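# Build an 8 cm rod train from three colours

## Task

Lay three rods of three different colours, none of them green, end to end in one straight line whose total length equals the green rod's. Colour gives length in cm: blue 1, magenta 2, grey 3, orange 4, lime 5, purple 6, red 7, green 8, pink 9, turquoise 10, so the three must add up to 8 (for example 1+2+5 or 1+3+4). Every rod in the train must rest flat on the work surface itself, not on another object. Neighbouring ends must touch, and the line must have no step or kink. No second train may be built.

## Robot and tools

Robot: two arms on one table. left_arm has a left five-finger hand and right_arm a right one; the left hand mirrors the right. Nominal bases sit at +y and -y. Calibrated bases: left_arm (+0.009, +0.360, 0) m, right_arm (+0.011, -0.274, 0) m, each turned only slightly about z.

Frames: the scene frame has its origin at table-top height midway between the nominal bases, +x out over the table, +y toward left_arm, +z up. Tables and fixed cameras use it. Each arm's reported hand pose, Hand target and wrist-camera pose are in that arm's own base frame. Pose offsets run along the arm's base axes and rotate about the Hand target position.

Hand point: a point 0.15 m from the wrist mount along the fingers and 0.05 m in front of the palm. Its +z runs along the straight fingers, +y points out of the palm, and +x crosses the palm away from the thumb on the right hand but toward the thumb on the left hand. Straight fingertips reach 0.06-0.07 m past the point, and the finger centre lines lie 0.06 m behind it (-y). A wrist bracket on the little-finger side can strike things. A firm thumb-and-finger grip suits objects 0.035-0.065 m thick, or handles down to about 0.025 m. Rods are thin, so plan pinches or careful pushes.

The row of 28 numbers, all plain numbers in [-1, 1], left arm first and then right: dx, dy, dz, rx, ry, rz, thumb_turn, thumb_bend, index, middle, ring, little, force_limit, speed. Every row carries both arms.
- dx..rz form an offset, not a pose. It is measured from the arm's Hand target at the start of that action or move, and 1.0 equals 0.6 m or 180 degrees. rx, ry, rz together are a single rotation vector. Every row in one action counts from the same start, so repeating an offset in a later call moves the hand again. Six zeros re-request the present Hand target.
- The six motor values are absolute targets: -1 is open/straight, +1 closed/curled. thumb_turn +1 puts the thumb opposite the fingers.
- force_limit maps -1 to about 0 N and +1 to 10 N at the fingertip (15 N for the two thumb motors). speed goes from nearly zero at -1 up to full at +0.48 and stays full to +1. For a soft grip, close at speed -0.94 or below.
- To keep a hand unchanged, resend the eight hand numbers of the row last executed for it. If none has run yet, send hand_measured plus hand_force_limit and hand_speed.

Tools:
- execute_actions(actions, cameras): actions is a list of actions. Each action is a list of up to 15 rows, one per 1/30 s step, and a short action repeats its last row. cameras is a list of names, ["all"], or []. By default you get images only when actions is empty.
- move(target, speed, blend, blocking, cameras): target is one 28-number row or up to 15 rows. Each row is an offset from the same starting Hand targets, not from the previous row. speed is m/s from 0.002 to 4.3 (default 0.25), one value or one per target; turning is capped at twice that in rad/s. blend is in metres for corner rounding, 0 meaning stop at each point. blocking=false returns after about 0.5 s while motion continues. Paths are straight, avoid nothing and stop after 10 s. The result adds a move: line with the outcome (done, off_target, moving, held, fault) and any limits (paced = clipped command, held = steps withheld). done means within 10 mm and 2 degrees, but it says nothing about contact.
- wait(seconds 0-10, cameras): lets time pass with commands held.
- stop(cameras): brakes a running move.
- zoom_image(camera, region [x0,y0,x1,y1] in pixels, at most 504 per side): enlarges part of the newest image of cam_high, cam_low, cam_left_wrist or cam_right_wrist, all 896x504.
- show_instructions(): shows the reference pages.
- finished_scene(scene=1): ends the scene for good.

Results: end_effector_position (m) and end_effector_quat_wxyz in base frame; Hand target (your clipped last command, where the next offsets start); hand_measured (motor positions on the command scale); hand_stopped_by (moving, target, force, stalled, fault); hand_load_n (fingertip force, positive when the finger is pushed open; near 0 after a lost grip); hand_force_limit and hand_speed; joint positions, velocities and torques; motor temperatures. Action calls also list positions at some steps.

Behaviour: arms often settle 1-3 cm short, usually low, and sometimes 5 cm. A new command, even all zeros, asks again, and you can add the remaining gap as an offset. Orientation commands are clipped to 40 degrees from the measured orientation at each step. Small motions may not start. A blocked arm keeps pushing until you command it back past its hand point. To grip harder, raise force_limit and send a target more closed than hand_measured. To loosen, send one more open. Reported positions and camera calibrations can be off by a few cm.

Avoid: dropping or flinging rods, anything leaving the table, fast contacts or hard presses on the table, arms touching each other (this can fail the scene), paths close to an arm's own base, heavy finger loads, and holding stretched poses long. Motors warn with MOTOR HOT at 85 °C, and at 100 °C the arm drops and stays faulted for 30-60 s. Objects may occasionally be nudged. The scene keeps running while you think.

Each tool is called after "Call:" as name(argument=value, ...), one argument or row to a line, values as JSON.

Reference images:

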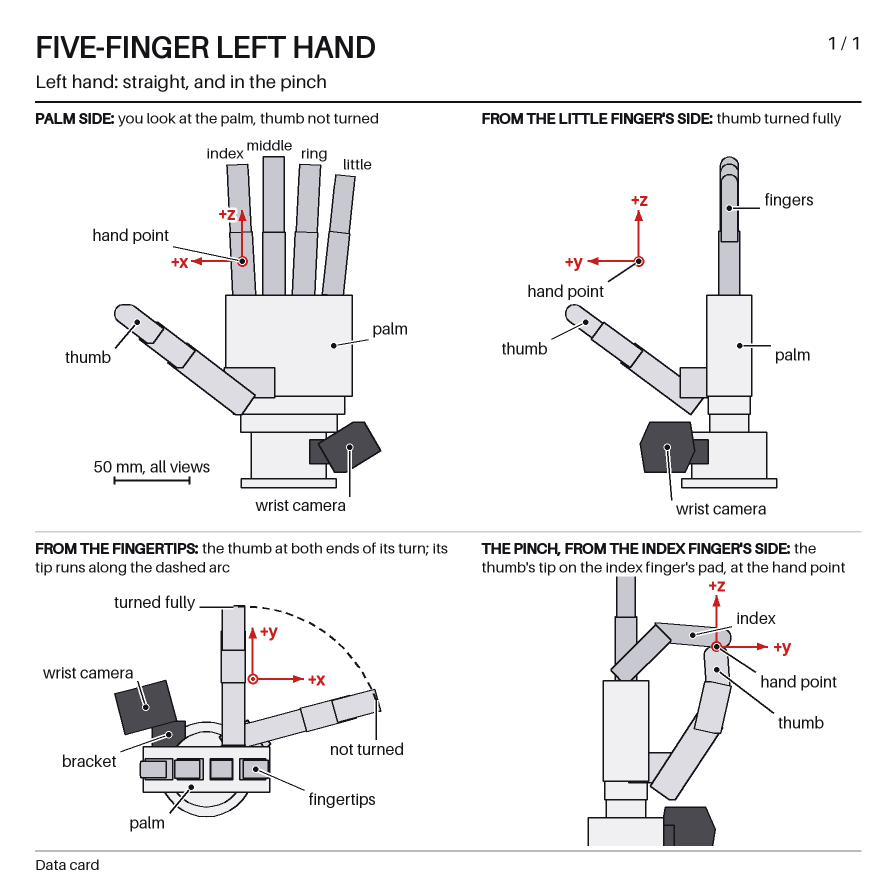

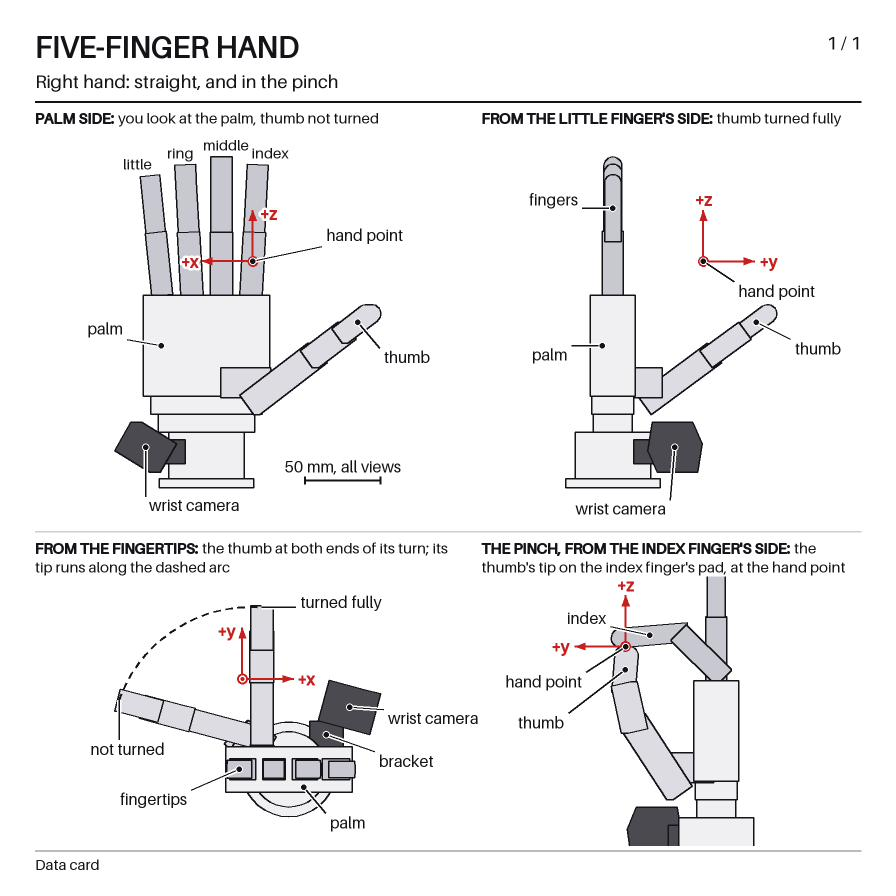

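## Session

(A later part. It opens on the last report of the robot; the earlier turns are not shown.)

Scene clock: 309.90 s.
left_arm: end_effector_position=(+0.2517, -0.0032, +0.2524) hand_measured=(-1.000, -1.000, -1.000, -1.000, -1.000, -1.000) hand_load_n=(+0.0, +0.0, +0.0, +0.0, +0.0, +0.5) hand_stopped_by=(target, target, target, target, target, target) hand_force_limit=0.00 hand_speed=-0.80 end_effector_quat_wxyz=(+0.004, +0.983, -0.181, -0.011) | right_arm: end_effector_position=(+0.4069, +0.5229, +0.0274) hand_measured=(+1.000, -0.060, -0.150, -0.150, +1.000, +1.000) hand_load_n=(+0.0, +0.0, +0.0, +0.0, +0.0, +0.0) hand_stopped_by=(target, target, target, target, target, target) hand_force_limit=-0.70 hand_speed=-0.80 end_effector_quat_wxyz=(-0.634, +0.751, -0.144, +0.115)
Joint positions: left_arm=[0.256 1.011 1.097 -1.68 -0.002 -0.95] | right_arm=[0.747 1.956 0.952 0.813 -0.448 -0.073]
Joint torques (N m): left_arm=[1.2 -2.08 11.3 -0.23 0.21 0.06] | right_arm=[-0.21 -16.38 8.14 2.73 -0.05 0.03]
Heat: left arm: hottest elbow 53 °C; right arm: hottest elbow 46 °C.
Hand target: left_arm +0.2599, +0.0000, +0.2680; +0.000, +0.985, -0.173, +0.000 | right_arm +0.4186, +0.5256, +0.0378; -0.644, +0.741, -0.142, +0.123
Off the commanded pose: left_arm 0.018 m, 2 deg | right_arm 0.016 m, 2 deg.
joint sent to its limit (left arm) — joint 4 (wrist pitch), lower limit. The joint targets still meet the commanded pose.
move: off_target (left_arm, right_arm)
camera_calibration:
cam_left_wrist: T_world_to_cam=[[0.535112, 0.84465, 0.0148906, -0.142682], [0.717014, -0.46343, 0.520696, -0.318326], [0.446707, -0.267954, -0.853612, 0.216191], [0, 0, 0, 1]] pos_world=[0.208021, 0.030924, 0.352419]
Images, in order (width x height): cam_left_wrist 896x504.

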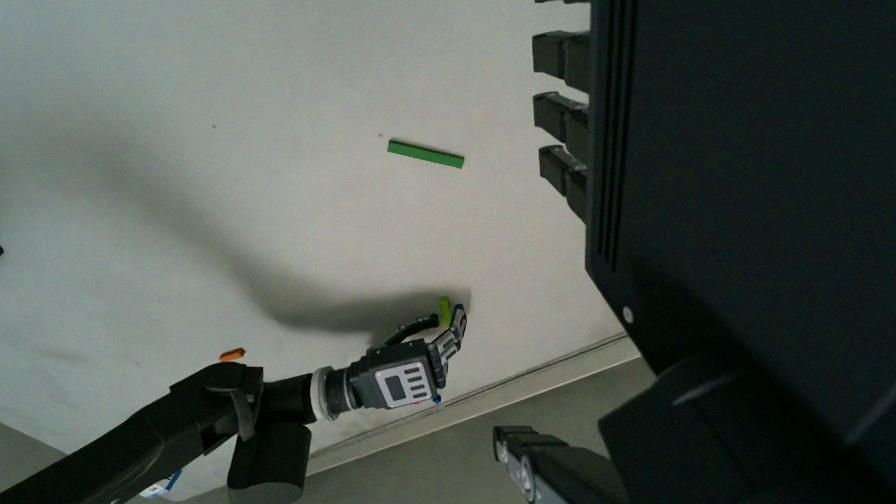

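Call:
move(
  target=[0, 0, 0, 0, 0, 0, -1, -1, -1, -1, -1, -1, 0, -0.8, 0.001, 0, -0.02, 0, 0, 0, 1, -0.06, -0.15, -0.15, 1, 1, -0.7, -0.8],
  speed=0.05,
  cameras=["cam_left_wrist", "cam_right_wrist"],
)

Call:
zoom_image(
  camera="cam_left_wrist",
  region=[380, 280, 500, 380],
)

Call:
zoom_image(
  camera="cam_right_wrist",
  region=[400, 80, 640, 290],
)

Scene clock: 313.13 s.
left_arm: end_effector_position=(+0.2517, -0.0032, +0.2524) hand_measured=(-1.000, -1.000, -1.000, -1.000, -1.000, -1.000) hand_load_n=(+0.0, -0.5, +0.0, +0.0, +0.0, +0.0) hand_stopped_by=(target, target, target, target, target, target) hand_force_limit=0.00 hand_speed=-0.80 end_effector_quat_wxyz=(+0.004, +0.983, -0.181, -0.011) | right_arm: end_effector_position=(+0.4077, +0.5231, +0.0208) hand_measured=(+1.000, -0.060, -0.150, -0.150, +1.000, +1.000) hand_load_n=(+0.0, +0.0, +0.0, +0.0, +0.0, +0.0) hand_stopped_by=(target, target, target, target, target, target) hand_force_limit=-0.70 hand_speed=-0.80 end_effector_quat_wxyz=(-0.636, +0.750, -0.143, +0.116)
Joint positions: left_arm=[0.256 1.011 1.097 -1.68 -0.002 -0.95] | right_arm=[0.746 1.975 0.952 0.84 -0.449 -0.073]
Joint torques (N m): left_arm=[0.97 -2.26 11.33 -0.2 0.22 0.06] | right_arm=[-0.21 -15.38 8.06 2.76 -0.05 0.04]
Heat: left arm: hottest elbow 54 °C; right arm: hottest elbow 45 °C.
Hand target: left_arm +0.2599, +0.0000, +0.2680; +0.000, +0.985, -0.173, +0.000 | right_arm +0.4192, +0.5256, +0.0256; -0.644, +0.741, -0.142, +0.123
Off the commanded pose: left_arm 0.018 m, 2 deg | right_arm 0.013 m, 2 deg.
joint sent to its limit (left arm) — joint 4 (wrist pitch), lower limit. The joint targets still meet the commanded pose.
move: off_target (left_arm, right_arm)
camera_calibration:
cam_left_wrist: T_world_to_cam=[[0.535112, 0.84465, 0.0148906, -0.142682], [0.717014, -0.46343, 0.520696, -0.318326], [0.446707, -0.267954, -0.853612, 0.216191], [0, 0, 0, 1]] pos_world=[0.208021, 0.030924, 0.352419]
cam_right_wrist: T_world_to_cam=[[0.195146, -0.189139, -0.962364, 0.0451153], [-0.966676, -0.202864, -0.156151, 0.503596], [-0.165694, 0.960767, -0.222425, -0.320079], [0, 0, 0, 1]] pos_world=[0.424975, 0.418215, 0.0508609]
Images, in order (width x height): cam_left_wrist 896x504, cam_right_wrist 896x504.

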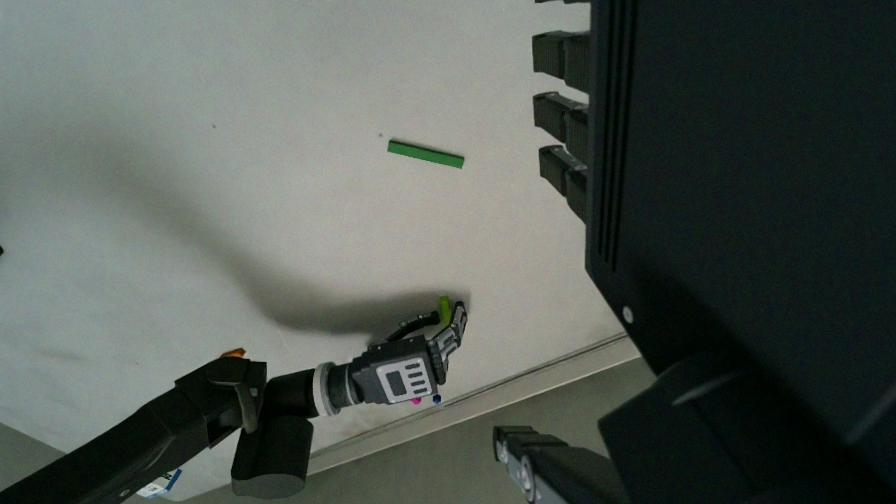

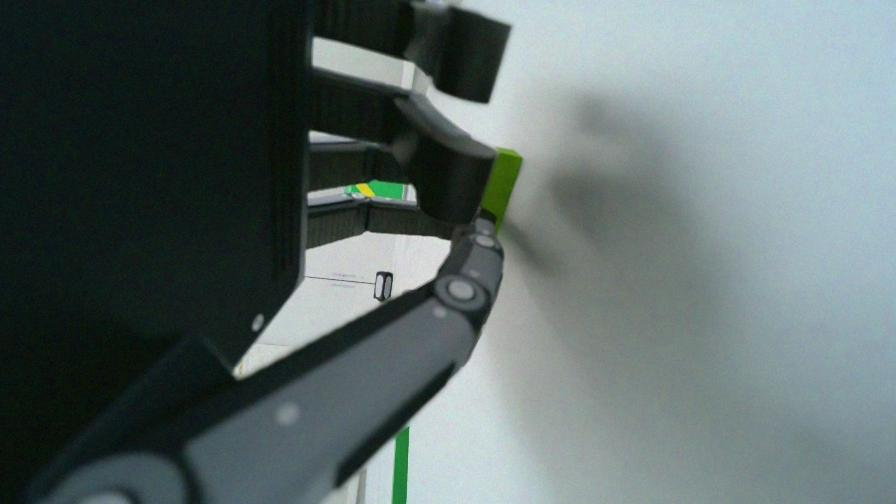

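Scaled by 4.200 from the camera's 896x504 image, which has a finer 1280x720 frame.

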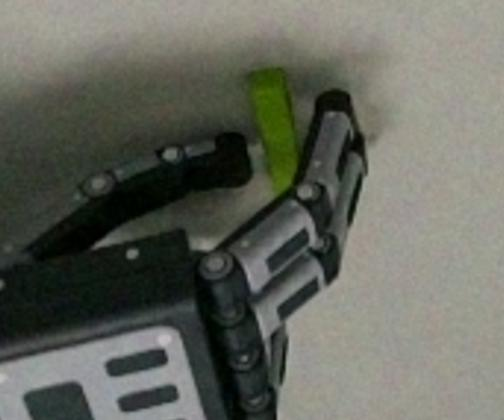

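Scaled by 2.100 from the camera's 896x504 image, which has a finer 1280x720 frame.

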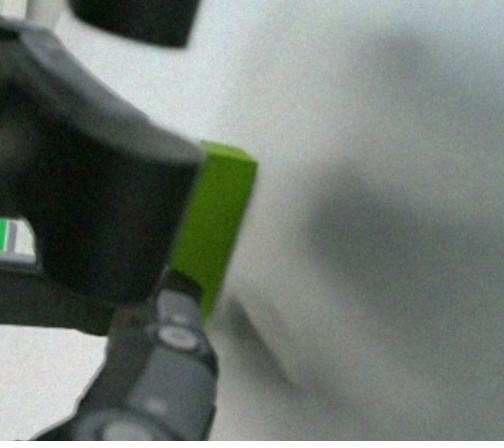

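Call:
move(
  target=[0, 0, 0, 0, 0, 0, -1, -1, -1, -1, -1, -1, 0, -0.8, 0.0, 0, -0.02, 0, 0, 0, 1, -0.06, -0.15, -0.15, 1, 1, -0.7, -0.8],
  speed=0.05,
  cameras=["cam_left_wrist", "cam_right_wrist"],
)

Call:
zoom_image(
  camera="cam_left_wrist",
  region=[380, 280, 500, 380],
)

Call:
zoom_image(
  camera="cam_right_wrist",
  region=[400, 80, 640, 290],
)

Scene clock: 316.93 s.
left_arm: end_effector_position=(+0.2517, -0.0032, +0.2524) hand_measured=(-1.000, -1.000, -1.000, -1.000, -1.000, -1.000) hand_load_n=(+0.0, +0.0, +0.0, +0.0, +0.0, +0.0) hand_stopped_by=(target, target, target, target, target, target) hand_force_limit=0.00 hand_speed=-0.80 end_effector_quat_wxyz=(+0.004, +0.983, -0.181, -0.011) | right_arm: end_effector_position=(+0.4087, +0.5241, +0.0172) hand_measured=(+1.000, -0.060, -0.150, -0.150, +1.000, +1.000) hand_load_n=(+0.0, +0.0, +0.0, +0.0, +0.0, +0.0) hand_stopped_by=(target, target, target, target, target, target) hand_force_limit=-0.70 hand_speed=-0.80 end_effector_quat_wxyz=(-0.641, +0.745, -0.139, +0.120)
Joint positions: left_arm=[0.256 1.011 1.097 -1.68 -0.002 -0.95] | right_arm=[0.745 1.993 0.952 0.874 -0.45 -0.073]
Joint torques (N m): left_arm=[1.26 -2.43 11.3 -0.17 0.2 0.06] | right_arm=[-0.26 -14.68 8.05 2.51 0.01 0.04]
Heat: left arm: hottest elbow 54 °C; right arm: hottest elbow 45 °C.
Hand target: left_arm +0.2599, +0.0000, +0.2680; +0.000, +0.985, -0.173, +0.000 | right_arm +0.4191, +0.5257, +0.0137; -0.644, +0.741, -0.142, +0.123
Off the commanded pose: left_arm 0.018 m, 2 deg | right_arm 0.011 m, 1 deg.
joint sent to its limit (left arm) — joint 4 (wrist pitch), lower limit. The joint targets still meet the commanded pose.
move: off_target (left_arm, right_arm)
camera_calibration:
cam_left_wrist: T_world_to_cam=[[0.535112, 0.84465, 0.0148906, -0.142682], [0.717014, -0.46343, 0.520696, -0.318326], [0.446707, -0.267954, -0.853612, 0.216191], [0, 0, 0, 1]] pos_world=[0.208021, 0.030924, 0.352419]
cam_right_wrist: T_world_to_cam=[[0.207074, -0.177764, -0.96204, 0.0307382], [-0.964458, -0.202071, -0.170256, 0.503123], [-0.164134, 0.963103, -0.21329, -0.323615], [0, 0, 0, 1]] pos_world=[0.42576, 0.418805, 0.0462075]
Images, in order (width x height): cam_left_wrist 896x504, cam_right_wrist 896x504.

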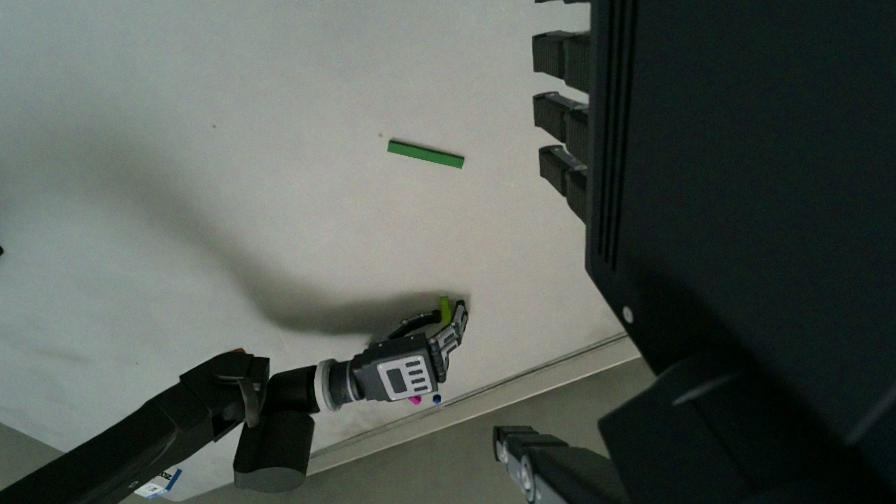

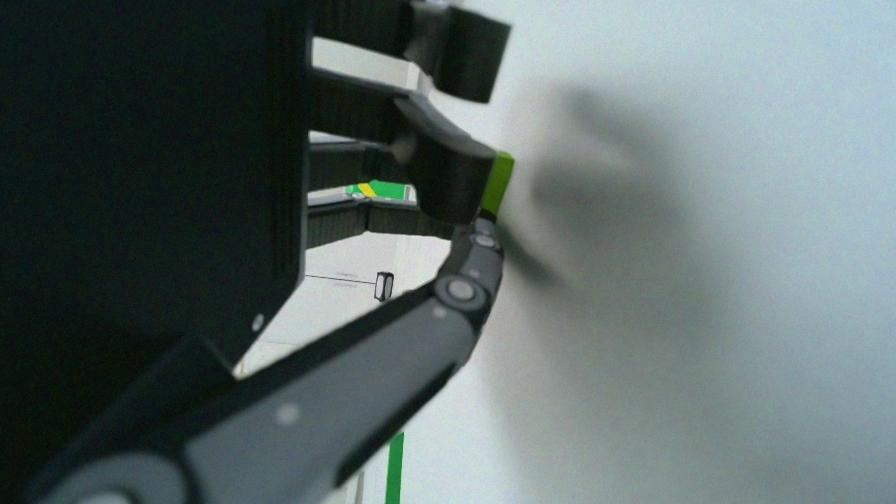

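Scaled by 4.200 from the camera's 896x504 image, which has a finer 1280x720 frame.

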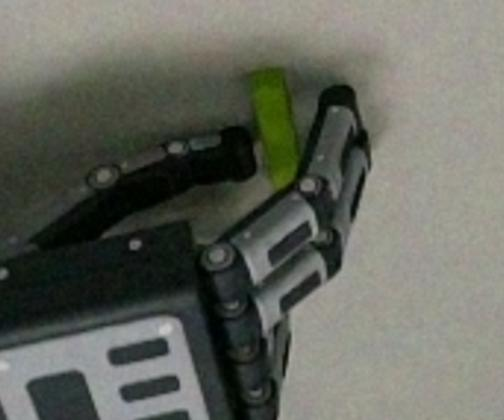

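Scaled by 2.100 from the camera's 896x504 image, which has a finer 1280x720 frame.

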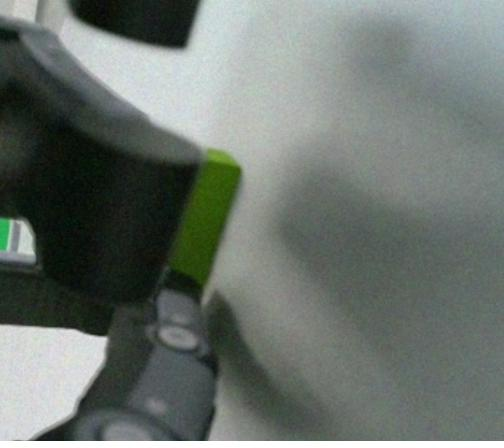

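Call:
move(
  target=[0, 0, 0, 0, 0, 0, -1, -1, -1, -1, -1, -1, 0, -0.8, 0.0, 0, -0.006, 0, 0, 0, 1, -0.06, 0.3, 0.3, 1, 1, -0.6, -0.9],
  speed=0.05,
  cameras=["cam_left_wrist", "cam_right_wrist"],
)

Call:
zoom_image(
  camera="cam_left_wrist",
  region=[380, 280, 500, 380],
)

Call:
zoom_image(
  camera="cam_right_wrist",
  region=[400, 80, 640, 290],
)

Scene clock: 321.07 s.
left_arm: end_effector_position=(+0.2517, -0.0032, +0.2524) hand_measured=(-1.000, -1.000, -1.000, -1.000, -1.000, -1.000) hand_load_n=(+0.0, +0.0, +0.0, +0.0, +0.0, +0.0) hand_stopped_by=(target, target, target, target, target, target) hand_force_limit=0.00 hand_speed=-0.80 end_effector_quat_wxyz=(+0.004, +0.983, -0.181, -0.011) | right_arm: end_effector_position=(+0.4105, +0.5257, +0.0209) hand_measured=(+1.000, -0.060, +0.110, +0.100, +1.000, +1.000) hand_load_n=(-0.5, -0.5, +2.5, +2.5, +0.0, +0.0) hand_stopped_by=(target, target, force, force, target, target) hand_force_limit=-0.60 hand_speed=-0.90 end_effector_quat_wxyz=(-0.647, +0.740, -0.136, +0.124)
Joint positions: left_arm=[0.256 1.011 1.097 -1.68 -0.002 -0.95] | right_arm=[0.745 1.996 0.953 0.894 -0.45 -0.073]
Joint torques (N m): left_arm=[1.08 -2.26 11.33 -0.2 0.2 0.06] | right_arm=[-0.21 -14.15 7.94 2.09 0.03 0.03]
Heat: left arm: hottest elbow 54 °C; right arm: hottest elbow 45 °C.
Hand target: left_arm +0.2599, +0.0000, +0.2680; +0.000, +0.985, -0.173, +0.000 | right_arm +0.4191, +0.5256, +0.0100; -0.644, +0.741, -0.142, +0.123
Off the commanded pose: left_arm 0.018 m, 2 deg | right_arm 0.014 m, 1 deg.
joint sent to its limit (left arm) — joint 4 (wrist pitch), lower limit. The joint targets still meet the commanded pose.
move: off_target (left_arm, right_arm)
camera_calibration:
cam_left_wrist: T_world_to_cam=[[0.535112, 0.84465, 0.0148906, -0.142682], [0.717014, -0.46343, 0.520696, -0.318326], [0.446707, -0.267954, -0.853612, 0.216191], [0, 0, 0, 1]] pos_world=[0.208021, 0.030924, 0.352419]
cam_right_wrist: T_world_to_cam=[[0.220565, -0.165285, -0.961266, 0.0220917], [-0.96195, -0.199799, -0.186367, 0.503916], [-0.161257, 0.965796, -0.203064, -0.326943], [0, 0, 0, 1]] pos_world=[0.427148, 0.420094, 0.0487589]
Images, in order (width x height): cam_left_wrist 896x504, cam_right_wrist 896x504.

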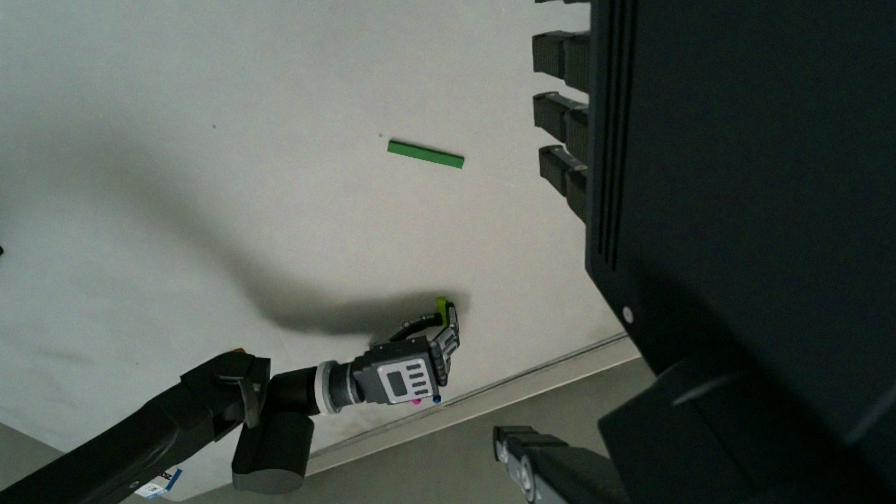

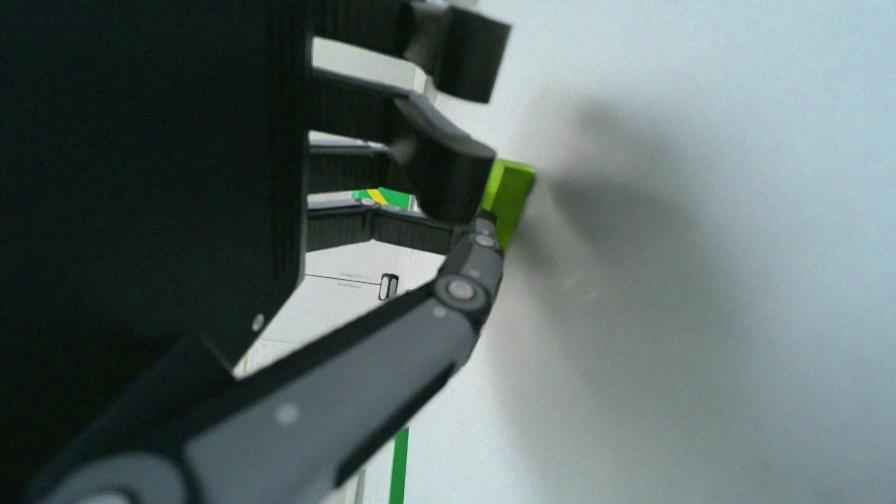

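Scaled by 4.200 from the camera's 896x504 image, which has a finer 1280x720 frame.

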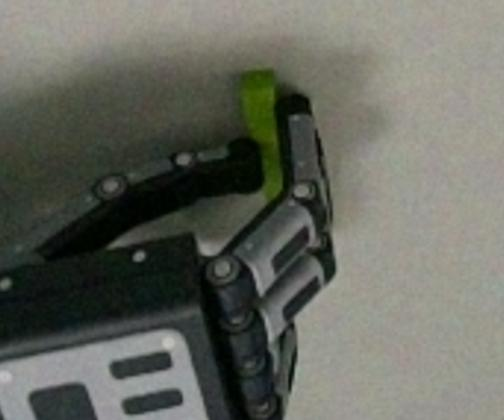

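Scaled by 2.100 from the camera's 896x504 image, which has a finer 1280x720 frame.

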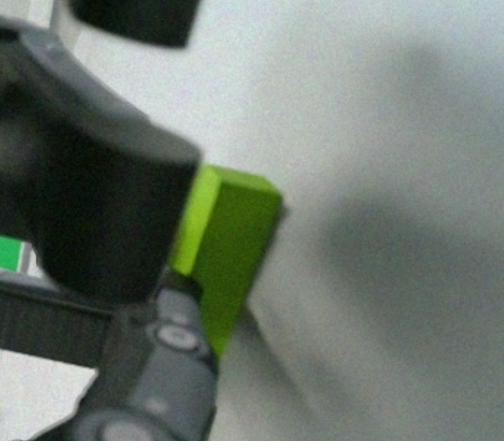

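Call:
move(
  target=[
    [0, 0, 0, 0, 0, 0, -1, -1, -1, -1, -1, -1, 0, -0.8, 0, 0, 0, 0, 0, 0, 1, -0.06, -0.15, -0.15, 1, 1, -0.6, -0.6],
    [0, 0, 0, 0, 0, 0, -1, -1, -1, -1, -1, -1, 0, -0.8, -0.0085, -0.016, 0.1, 0, 0, 0, 1, -0.22, -0.15, -0.15, 1, 1, -0.6, -0.6],
  ],
  speed=0.1,
  cameras=["cam_left_wrist", "cam_right_wrist"],
)

Call:
zoom_image(
  camera="cam_left_wrist",
  region=[380, 280, 500, 380],
)

Scene clock: 335.63 s.
left_arm: end_effector_position=(+0.2517, -0.0032, +0.2524) hand_measured=(-1.000, -1.000, -1.000, -1.000, -1.000, -1.000) hand_load_n=(+0.0, +0.0, +0.0, +0.0, +0.0, +0.0) hand_stopped_by=(target, target, target, target, target, target) hand_force_limit=0.00 hand_speed=-0.80 end_effector_quat_wxyz=(+0.004, +0.983, -0.181, -0.011) | right_arm: end_effector_position=(+0.4099, +0.5199, +0.0652) hand_measured=(+1.000, -0.220, -0.150, -0.150, +1.000, +1.000) hand_load_n=(+0.0, +0.0, +0.0, +0.0, +0.0, +0.0) hand_stopped_by=(target, target, target, target, target, target) hand_force_limit=-0.60 hand_speed=-0.60 end_effector_quat_wxyz=(-0.644, +0.742, -0.138, +0.122)
Joint positions: left_arm=[0.256 1.011 1.097 -1.68 -0.002 -0.95] | right_arm=[0.738 1.879 0.946 0.775 -0.456 -0.073]
Joint torques (N m): left_arm=[1.55 -2.37 11.25 -0.18 0.22 0.06] | right_arm=[-0.09 -16.85 7.04 1.59 -0.04 0.03]
Heat: left arm: hottest elbow 54 °C; right arm: hottest elbow 45 °C.
Hand target: left_arm +0.2599, +0.0000, +0.2680; +0.000, +0.985, -0.173, +0.000 | right_arm +0.4141, +0.5160, +0.0701; -0.644, +0.741, -0.142, +0.123
Off the commanded pose: left_arm 0.018 m, 2 deg | right_arm 0.007 m, 0 deg.
joint sent to its limit (left arm) — joint 4 (wrist pitch), lower limit. The joint targets still meet the commanded pose.
move: off_target (left_arm)
camera_calibration:
cam_left_wrist: T_world_to_cam=[[0.535112, 0.84465, 0.0148906, -0.142682], [0.717014, -0.46343, 0.520696, -0.318326], [0.446707, -0.267954, -0.853612, 0.216191], [0, 0, 0, 1]] pos_world=[0.208021, 0.030924, 0.352419]
cam_right_wrist: T_world_to_cam=[[0.212917, -0.171257, -0.961945, 0.0701413], [-0.963663, -0.199345, -0.177807, 0.510322], [-0.161308, 0.964849, -0.207478, -0.311716], [0, 0, 0, 1]] pos_world=[0.426562, 0.414501, 0.0935371]
Images, in order (width x height): cam_left_wrist 896x504, cam_right_wrist 896x504.

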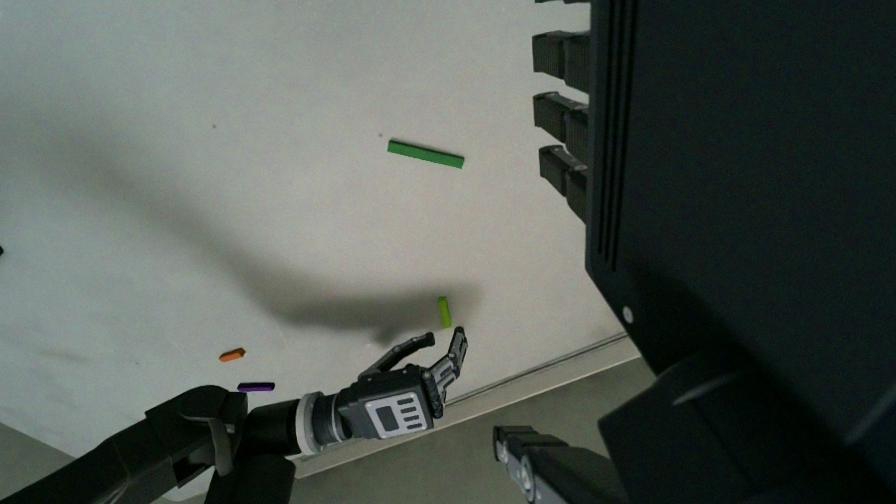

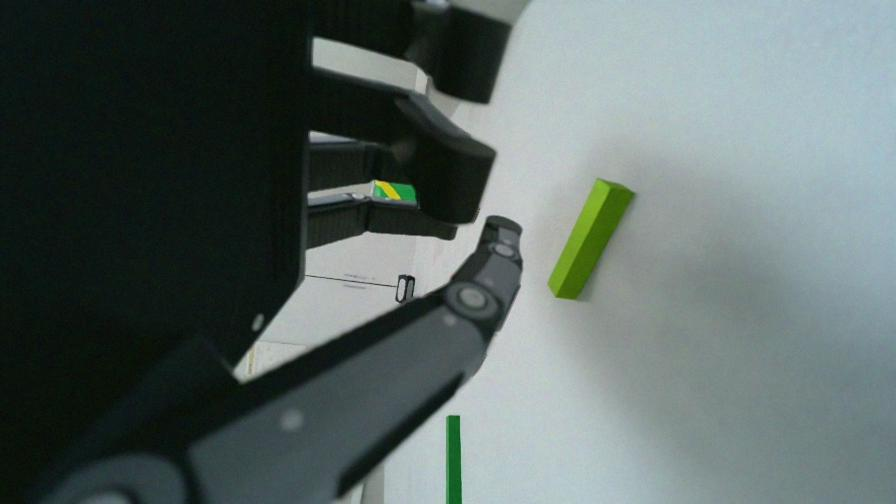

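Scaled by 4.200 from the camera's 896x504 image, which has a finer 1280x720 frame.

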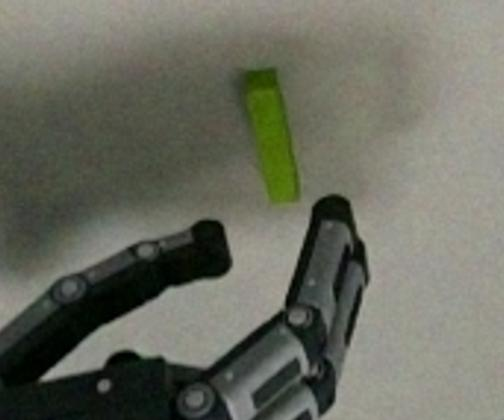

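Call:
move(
  target=[0, 0, 0, 0, 0, 0, -1, -1, -1, -1, -1, -1, 0, -0.8, 0.0095, 0.0108, -0.07, 0, 0, 0, 1, -0.22, -0.15, -0.15, 1, 1, -0.6, -0.6],
  speed=0.08,
  cameras=["cam_left_wrist", "cam_right_wrist"],
)

Call:
zoom_image(
  camera="cam_left_wrist",
  region=[380, 280, 500, 380],
)

Call:
zoom_image(
  camera="cam_right_wrist",
  region=[400, 80, 640, 290],
)

Scene clock: 340.23 s.
left_arm: end_effector_position=(+0.2517, -0.0032, +0.2524) hand_measured=(-1.000, -1.000, -1.000, -1.000, -1.000, -1.000) hand_load_n=(+0.0, +0.0, +0.0, +0.0, +0.0, +0.0) hand_stopped_by=(target, target, target, target, target, target) hand_force_limit=0.00 hand_speed=-0.80 end_effector_quat_wxyz=(+0.004, +0.983, -0.181, -0.011) | right_arm: end_effector_position=(+0.4090, +0.5189, +0.0219) hand_measured=(+1.000, -0.220, -0.150, -0.150, +1.000, +1.000) hand_load_n=(+0.0, +0.0, +0.0, +0.0, +0.0, +0.0) hand_stopped_by=(target, target, target, target, target, target) hand_force_limit=-0.60 hand_speed=-0.60 end_effector_quat_wxyz=(-0.636, +0.749, -0.144, +0.116)
Joint positions: left_arm=[0.256 1.011 1.097 -1.68 -0.002 -0.95] | right_arm=[0.738 1.971 0.946 0.84 -0.456 -0.073]
Joint torques (N m): left_arm=[0.73 -2.73 11.29 -0.25 0.21 0.05] | right_arm=[-0.09 -15.56 8.03 2.56 0.04 0.02]
Motor temperatures (°C): left_arm=[33 35 54 27 27 27] | right_arm=[30 41 44 32 29 28]
Heat: left arm: hottest elbow 54 °C; right arm: hottest elbow 44 °C.
Hand target: left_arm +0.2599, +0.0000, +0.2680; +0.000, +0.985, -0.173, +0.000 | right_arm +0.4198, +0.5225, +0.0282; -0.644, +0.741, -0.142, +0.123
Off the commanded pose: left_arm 0.018 m, 2 deg | right_arm 0.013 m, 2 deg.
joint sent to its limit (left arm) — joint 4 (wrist pitch), lower limit. The joint targets still meet the commanded pose.
move: off_target (left_arm, right_arm)
camera_calibration:
cam_left_wrist: T_world_to_cam=[[0.535112, 0.84465, 0.0148906, -0.142682], [0.717014, -0.46343, 0.520696, -0.318326], [0.446707, -0.267954, -0.853612, 0.216191], [0, 0, 0, 1]] pos_world=[0.208021, 0.030924, 0.352419]
cam_right_wrist: T_world_to_cam=[[0.193813, -0.188123, -0.962832, 0.0451114], [-0.96698, -0.202191, -0.155143, 0.503944], [-0.165491, 0.961108, -0.221098, -0.315922], [0, 0, 0, 1]] pos_world=[0.426278, 0.414015, 0.0517681]
Images, in order (width x height): cam_left_wrist 896x504, cam_right_wrist 896x504.

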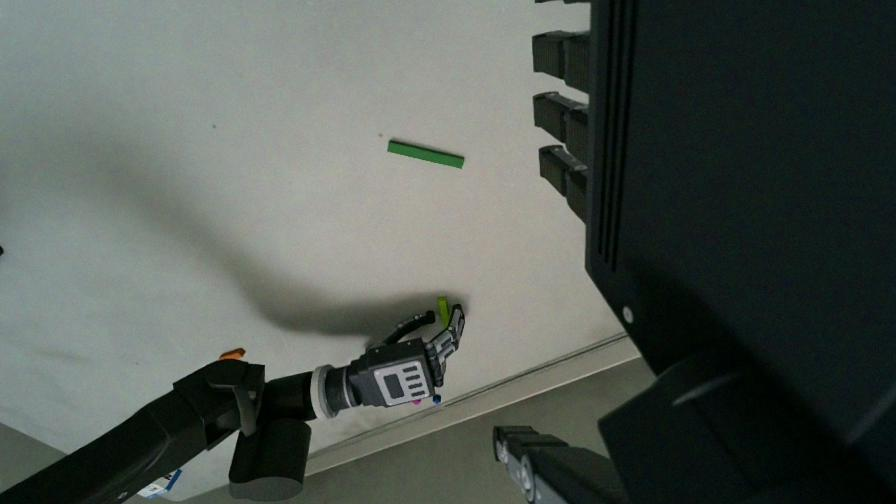

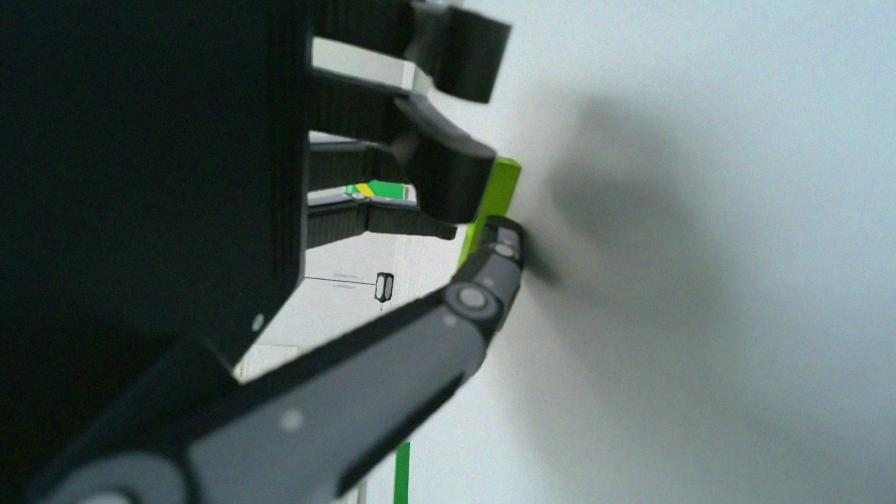

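Scaled by 4.200 from the camera's 896x504 image, which has a finer 1280x720 frame.

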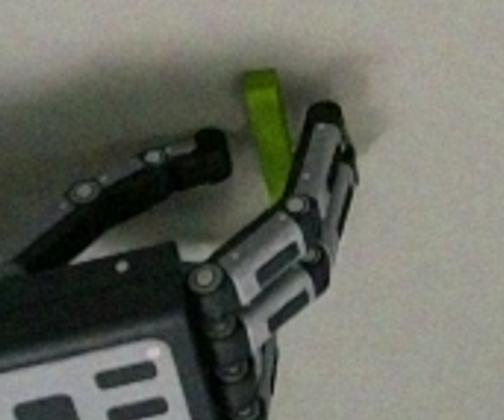

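Scaled by 2.100 from the camera's 896x504 image, which has a finer 1280x720 frame.

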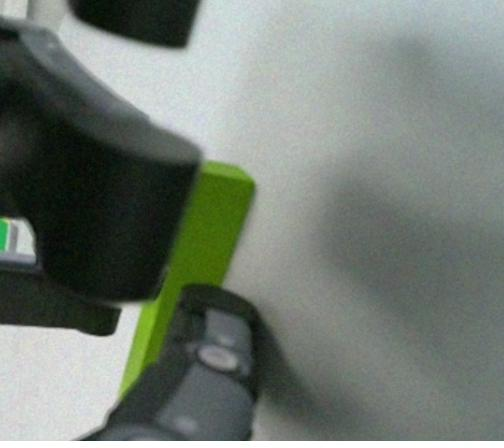

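Call:
move(
  target=[0, 0, 0, 0, 0, 0, -1, -1, -1, -1, -1, -1, 0, -0.8, 0, 0, 0, 0, 0, 0, 1, -0.22, 0.4, 0.4, 1, 1, -0.6, -0.9],
  speed=0.08,
  cameras=["cam_left_wrist", "cam_right_wrist"],
)

Call:
zoom_image(
  camera="cam_left_wrist",
  region=[380, 280, 500, 380],
)

Call:
zoom_image(
  camera="cam_right_wrist",
  region=[400, 80, 640, 290],
)

Scene clock: 346.90 s.
left_arm: end_effector_position=(+0.2517, -0.0032, +0.2524) hand_measured=(-1.000, -1.000, -1.000, -1.000, -1.000, -1.000) hand_load_n=(+0.0, +0.0, +0.0, +0.0, +0.0, +0.0) hand_stopped_by=(target, target, target, target, target, target) hand_force_limit=0.00 hand_speed=-0.80 end_effector_quat_wxyz=(+0.004, +0.983, -0.181, -0.011) | right_arm: end_effector_position=(+0.4094, +0.5192, +0.0229) hand_measured=(+1.000, -0.220, +0.138, +0.128, +1.000, +1.000) hand_load_n=(-1.5, +3.5, +4.5, +5.0, +0.0, +0.0) hand_stopped_by=(target, target, force, force, target, target) hand_force_limit=-0.60 hand_speed=-0.90 end_effector_quat_wxyz=(-0.637, +0.748, -0.143, +0.117)
Joint positions: left_arm=[0.256 1.011 1.097 -1.68 -0.002 -0.95] | right_arm=[0.738 1.971 0.946 0.845 -0.456 -0.073]
Joint torques (N m): left_arm=[1.26 -2.32 11.29 -0.2 0.21 0.05] | right_arm=[0.09 -15.68 8.13 2.43 0.05 0.02]
Heat: left arm: hottest elbow 54 °C; right arm: hottest elbow 44 °C.
Hand target: left_arm +0.2599, +0.0000, +0.2680; +0.000, +0.985, -0.173, +0.000 | right_arm +0.4198, +0.5225, +0.0282; -0.644, +0.741, -0.142, +0.123
Off the commanded pose: left_arm 0.018 m, 2 deg | right_arm 0.012 m, 1 deg.
joint sent to its limit (left arm) — joint 4 (wrist pitch), lower limit. The joint targets still meet the commanded pose.
move: off_target (left_arm, right_arm)
camera_calibration:
cam_left_wrist: T_world_to_cam=[[0.535112, 0.84465, 0.0148906, -0.142682], [0.717014, -0.46343, 0.520696, -0.318326], [0.446707, -0.267954, -0.853612, 0.216191], [0, 0, 0, 1]] pos_world=[0.208021, 0.030924, 0.352419]
cam_right_wrist: T_world_to_cam=[[0.197016, -0.185144, -0.96276, 0.0431729], [-0.966469, -0.201635, -0.158999, 0.504137], [-0.164688, 0.961803, -0.218662, -0.316663], [0, 0, 0, 1]] pos_world=[0.426576, 0.414212, 0.0524806]
Images, in order (width x height): cam_left_wrist 896x504, cam_right_wrist 896x504.

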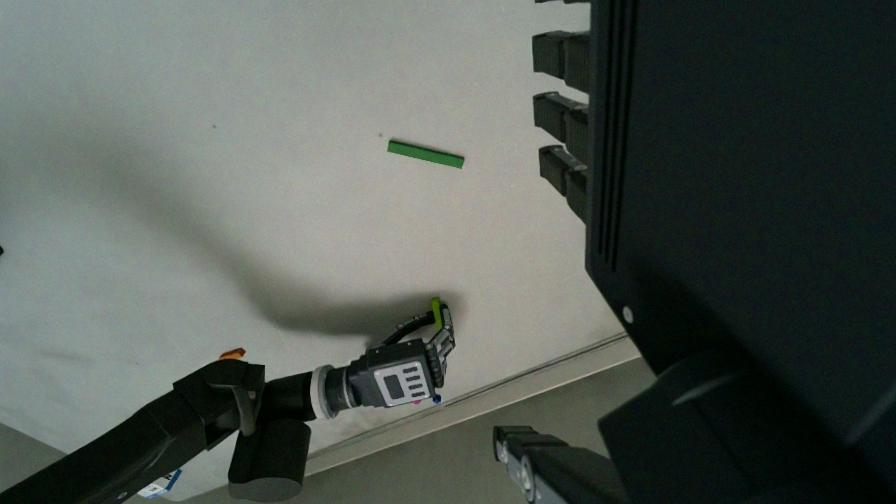

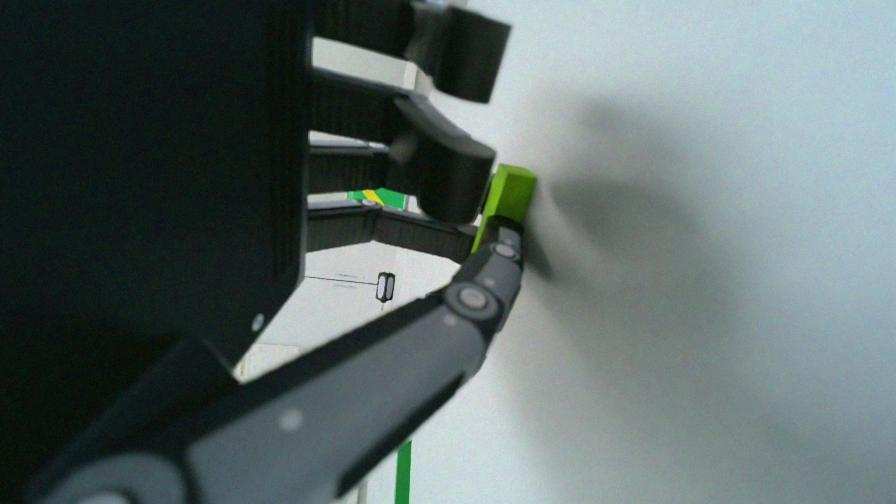

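Scaled by 4.200 from the camera's 896x504 image, which has a finer 1280x720 frame.

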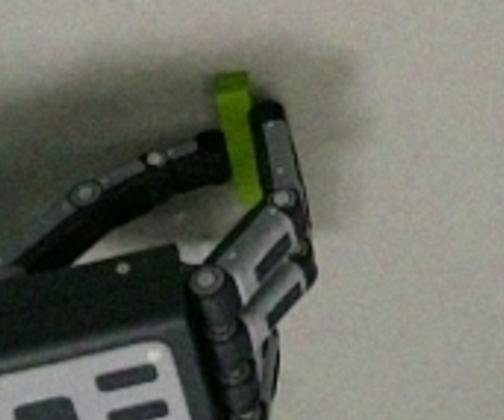

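Scaled by 2.100 from the camera's 896x504 image, which has a finer 1280x720 frame.

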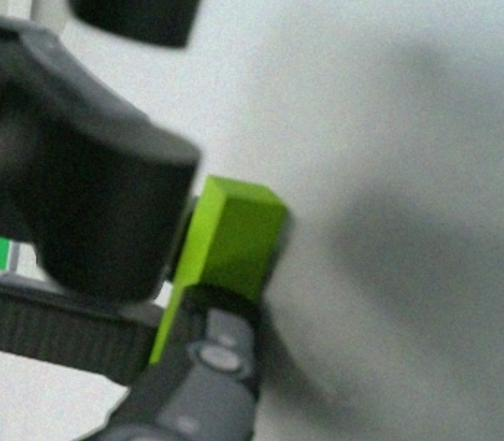

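Call:
move(
  target=[
    [0, 0, 0, 0, 0, 0, -1, -1, -1, -1, -1, -1, 0, -0.8, 0, 0, 0.1, 0, 0, 0, 1, -0.22, 0.4, 0.4, 1, 1, -0.6, -0.9],
    [0, 0, 0, 0, 0, 0, -1, -1, -1, -1, -1, -1, 0, -0.8, -0.0417, -0.033, 0.1, 0, 0, -0.3056, 1, -0.22, 0.4, 0.4, 1, 1, -0.6, -0.9],
  ],
  speed=0.15,
  cameras=["cam_high", "cam_left_wrist", "cam_right_wrist"],
)

Call:
zoom_image(
  camera="cam_left_wrist",
  region=[340, 260, 520, 410],
)

Scene clock: 361.10 s.
left_arm: end_effector_position=(+0.2517, -0.0032, +0.2524) hand_measured=(-1.000, -1.000, -1.000, -1.000, -1.000, -1.000) hand_load_n=(+0.0, +0.0, +0.0, +0.0, +0.0, -0.5) hand_stopped_by=(target, target, target, target, target, target) hand_force_limit=0.00 hand_speed=-0.80 end_effector_quat_wxyz=(+0.004, +0.983, -0.181, -0.011) | right_arm: end_effector_position=(+0.3902, +0.4852, +0.0699) hand_measured=(+1.000, -0.220, +0.138, +0.128, +1.000, +1.000) hand_load_n=(-1.0, +5.0, +3.5, +5.0, +0.0, +0.0) hand_stopped_by=(target, target, force, force, target, target) hand_force_limit=-0.60 hand_speed=-0.90 end_effector_quat_wxyz=(-0.499, +0.605, -0.464, +0.412)
Joint positions: left_arm=[0.256 1.011 1.097 -1.68 -0.002 -0.95] | right_arm=[1.087 1.788 0.861 0.68 0.846 0.15]
Joint torques (N m): left_arm=[1.03 -2.26 11.22 -0.23 0.22 0.08] | right_arm=[1.14 -14.74 10.54 1.43 0.5 0.08]
Motor temperatures (°C): left_arm=[33 35 55 27 27 27] | right_arm=[30 40 43 32 29 28]
Heat: left arm: hottest elbow 55 °C; right arm: hottest elbow 43 °C.
Hand target: left_arm +0.2599, +0.0000, +0.2680; +0.000, +0.985, -0.173, +0.000 | right_arm +0.3947, +0.5027, +0.0881; -0.515, +0.592, -0.468, +0.407
Off the commanded pose: left_arm 0.018 m, 2 deg | right_arm 0.026 m, 2 deg.
joint sent to its limit (left arm) — joint 4 (wrist pitch), lower limit. The joint targets still meet the commanded pose.
move: off_target (left_arm, right_arm)
camera_calibration:
cam_left_wrist: T_world_to_cam=[[0.535112, 0.84465, 0.0148906, -0.142682], [0.717014, -0.46343, 0.520696, -0.318326], [0.446707, -0.267954, -0.853612, 0.216191], [0, 0, 0, 1]] pos_world=[0.208021, 0.030924, 0.352419]
cam_right_wrist: T_world_to_cam=[[-0.0334418, -0.307933, -0.95082, 0.234516], [-0.712726, 0.674281, -0.193305, -0.0353735], [0.700645, 0.67121, -0.242021, -0.471843], [0, 0, 0, 1]] pos_world=[0.313225, 0.412772, 0.101949]
Images, in order (width x height): cam_high 896x504, cam_left_wrist 896x504, cam_right_wrist 896x504.

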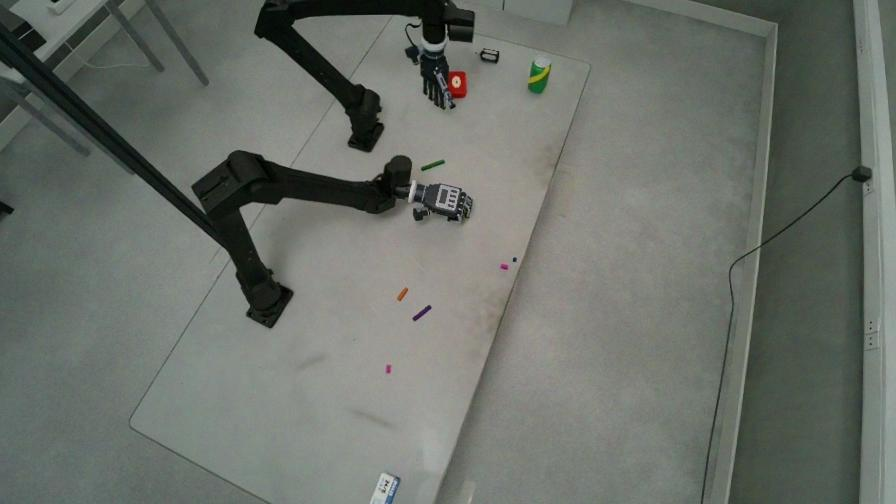

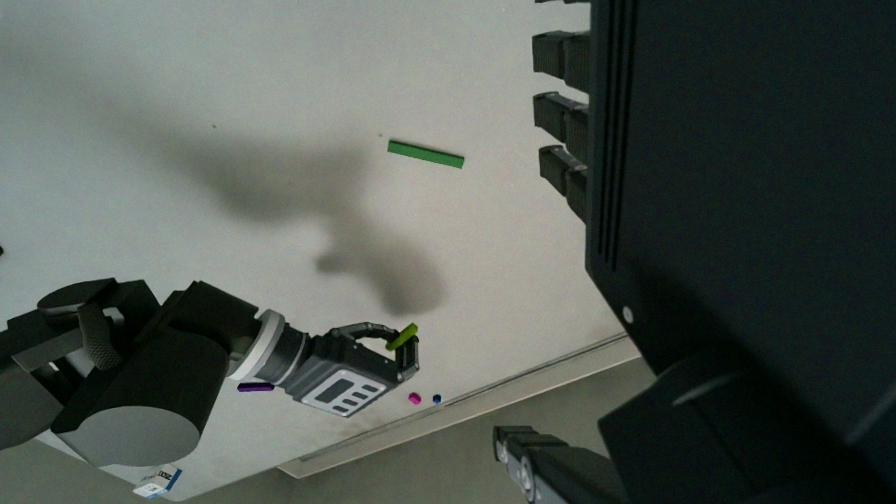

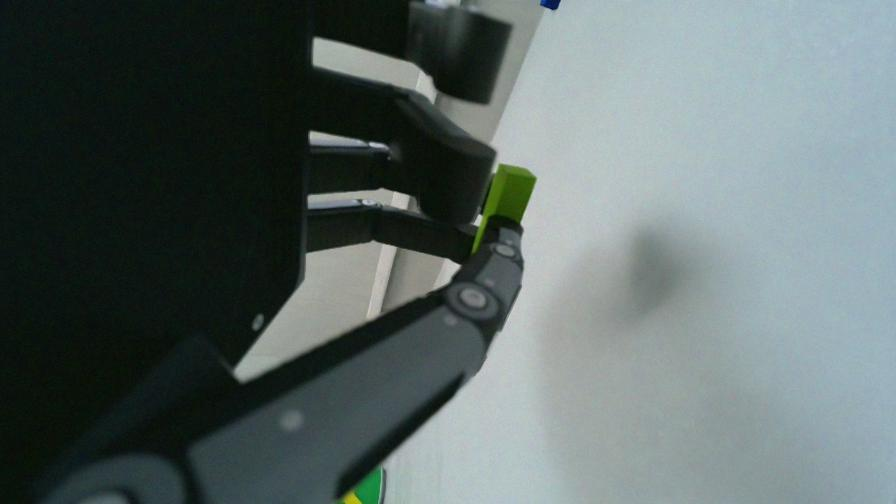

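Scaled by 2.800 from the camera's 896x504 image, which has a finer 1280x720 frame.

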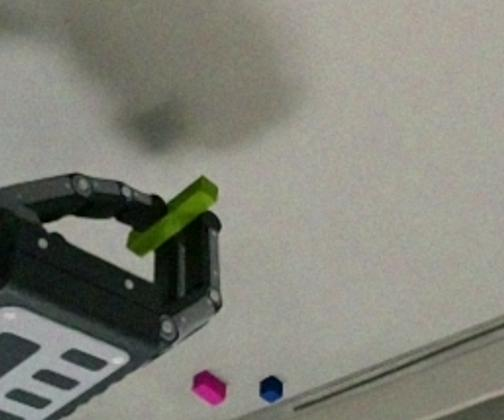

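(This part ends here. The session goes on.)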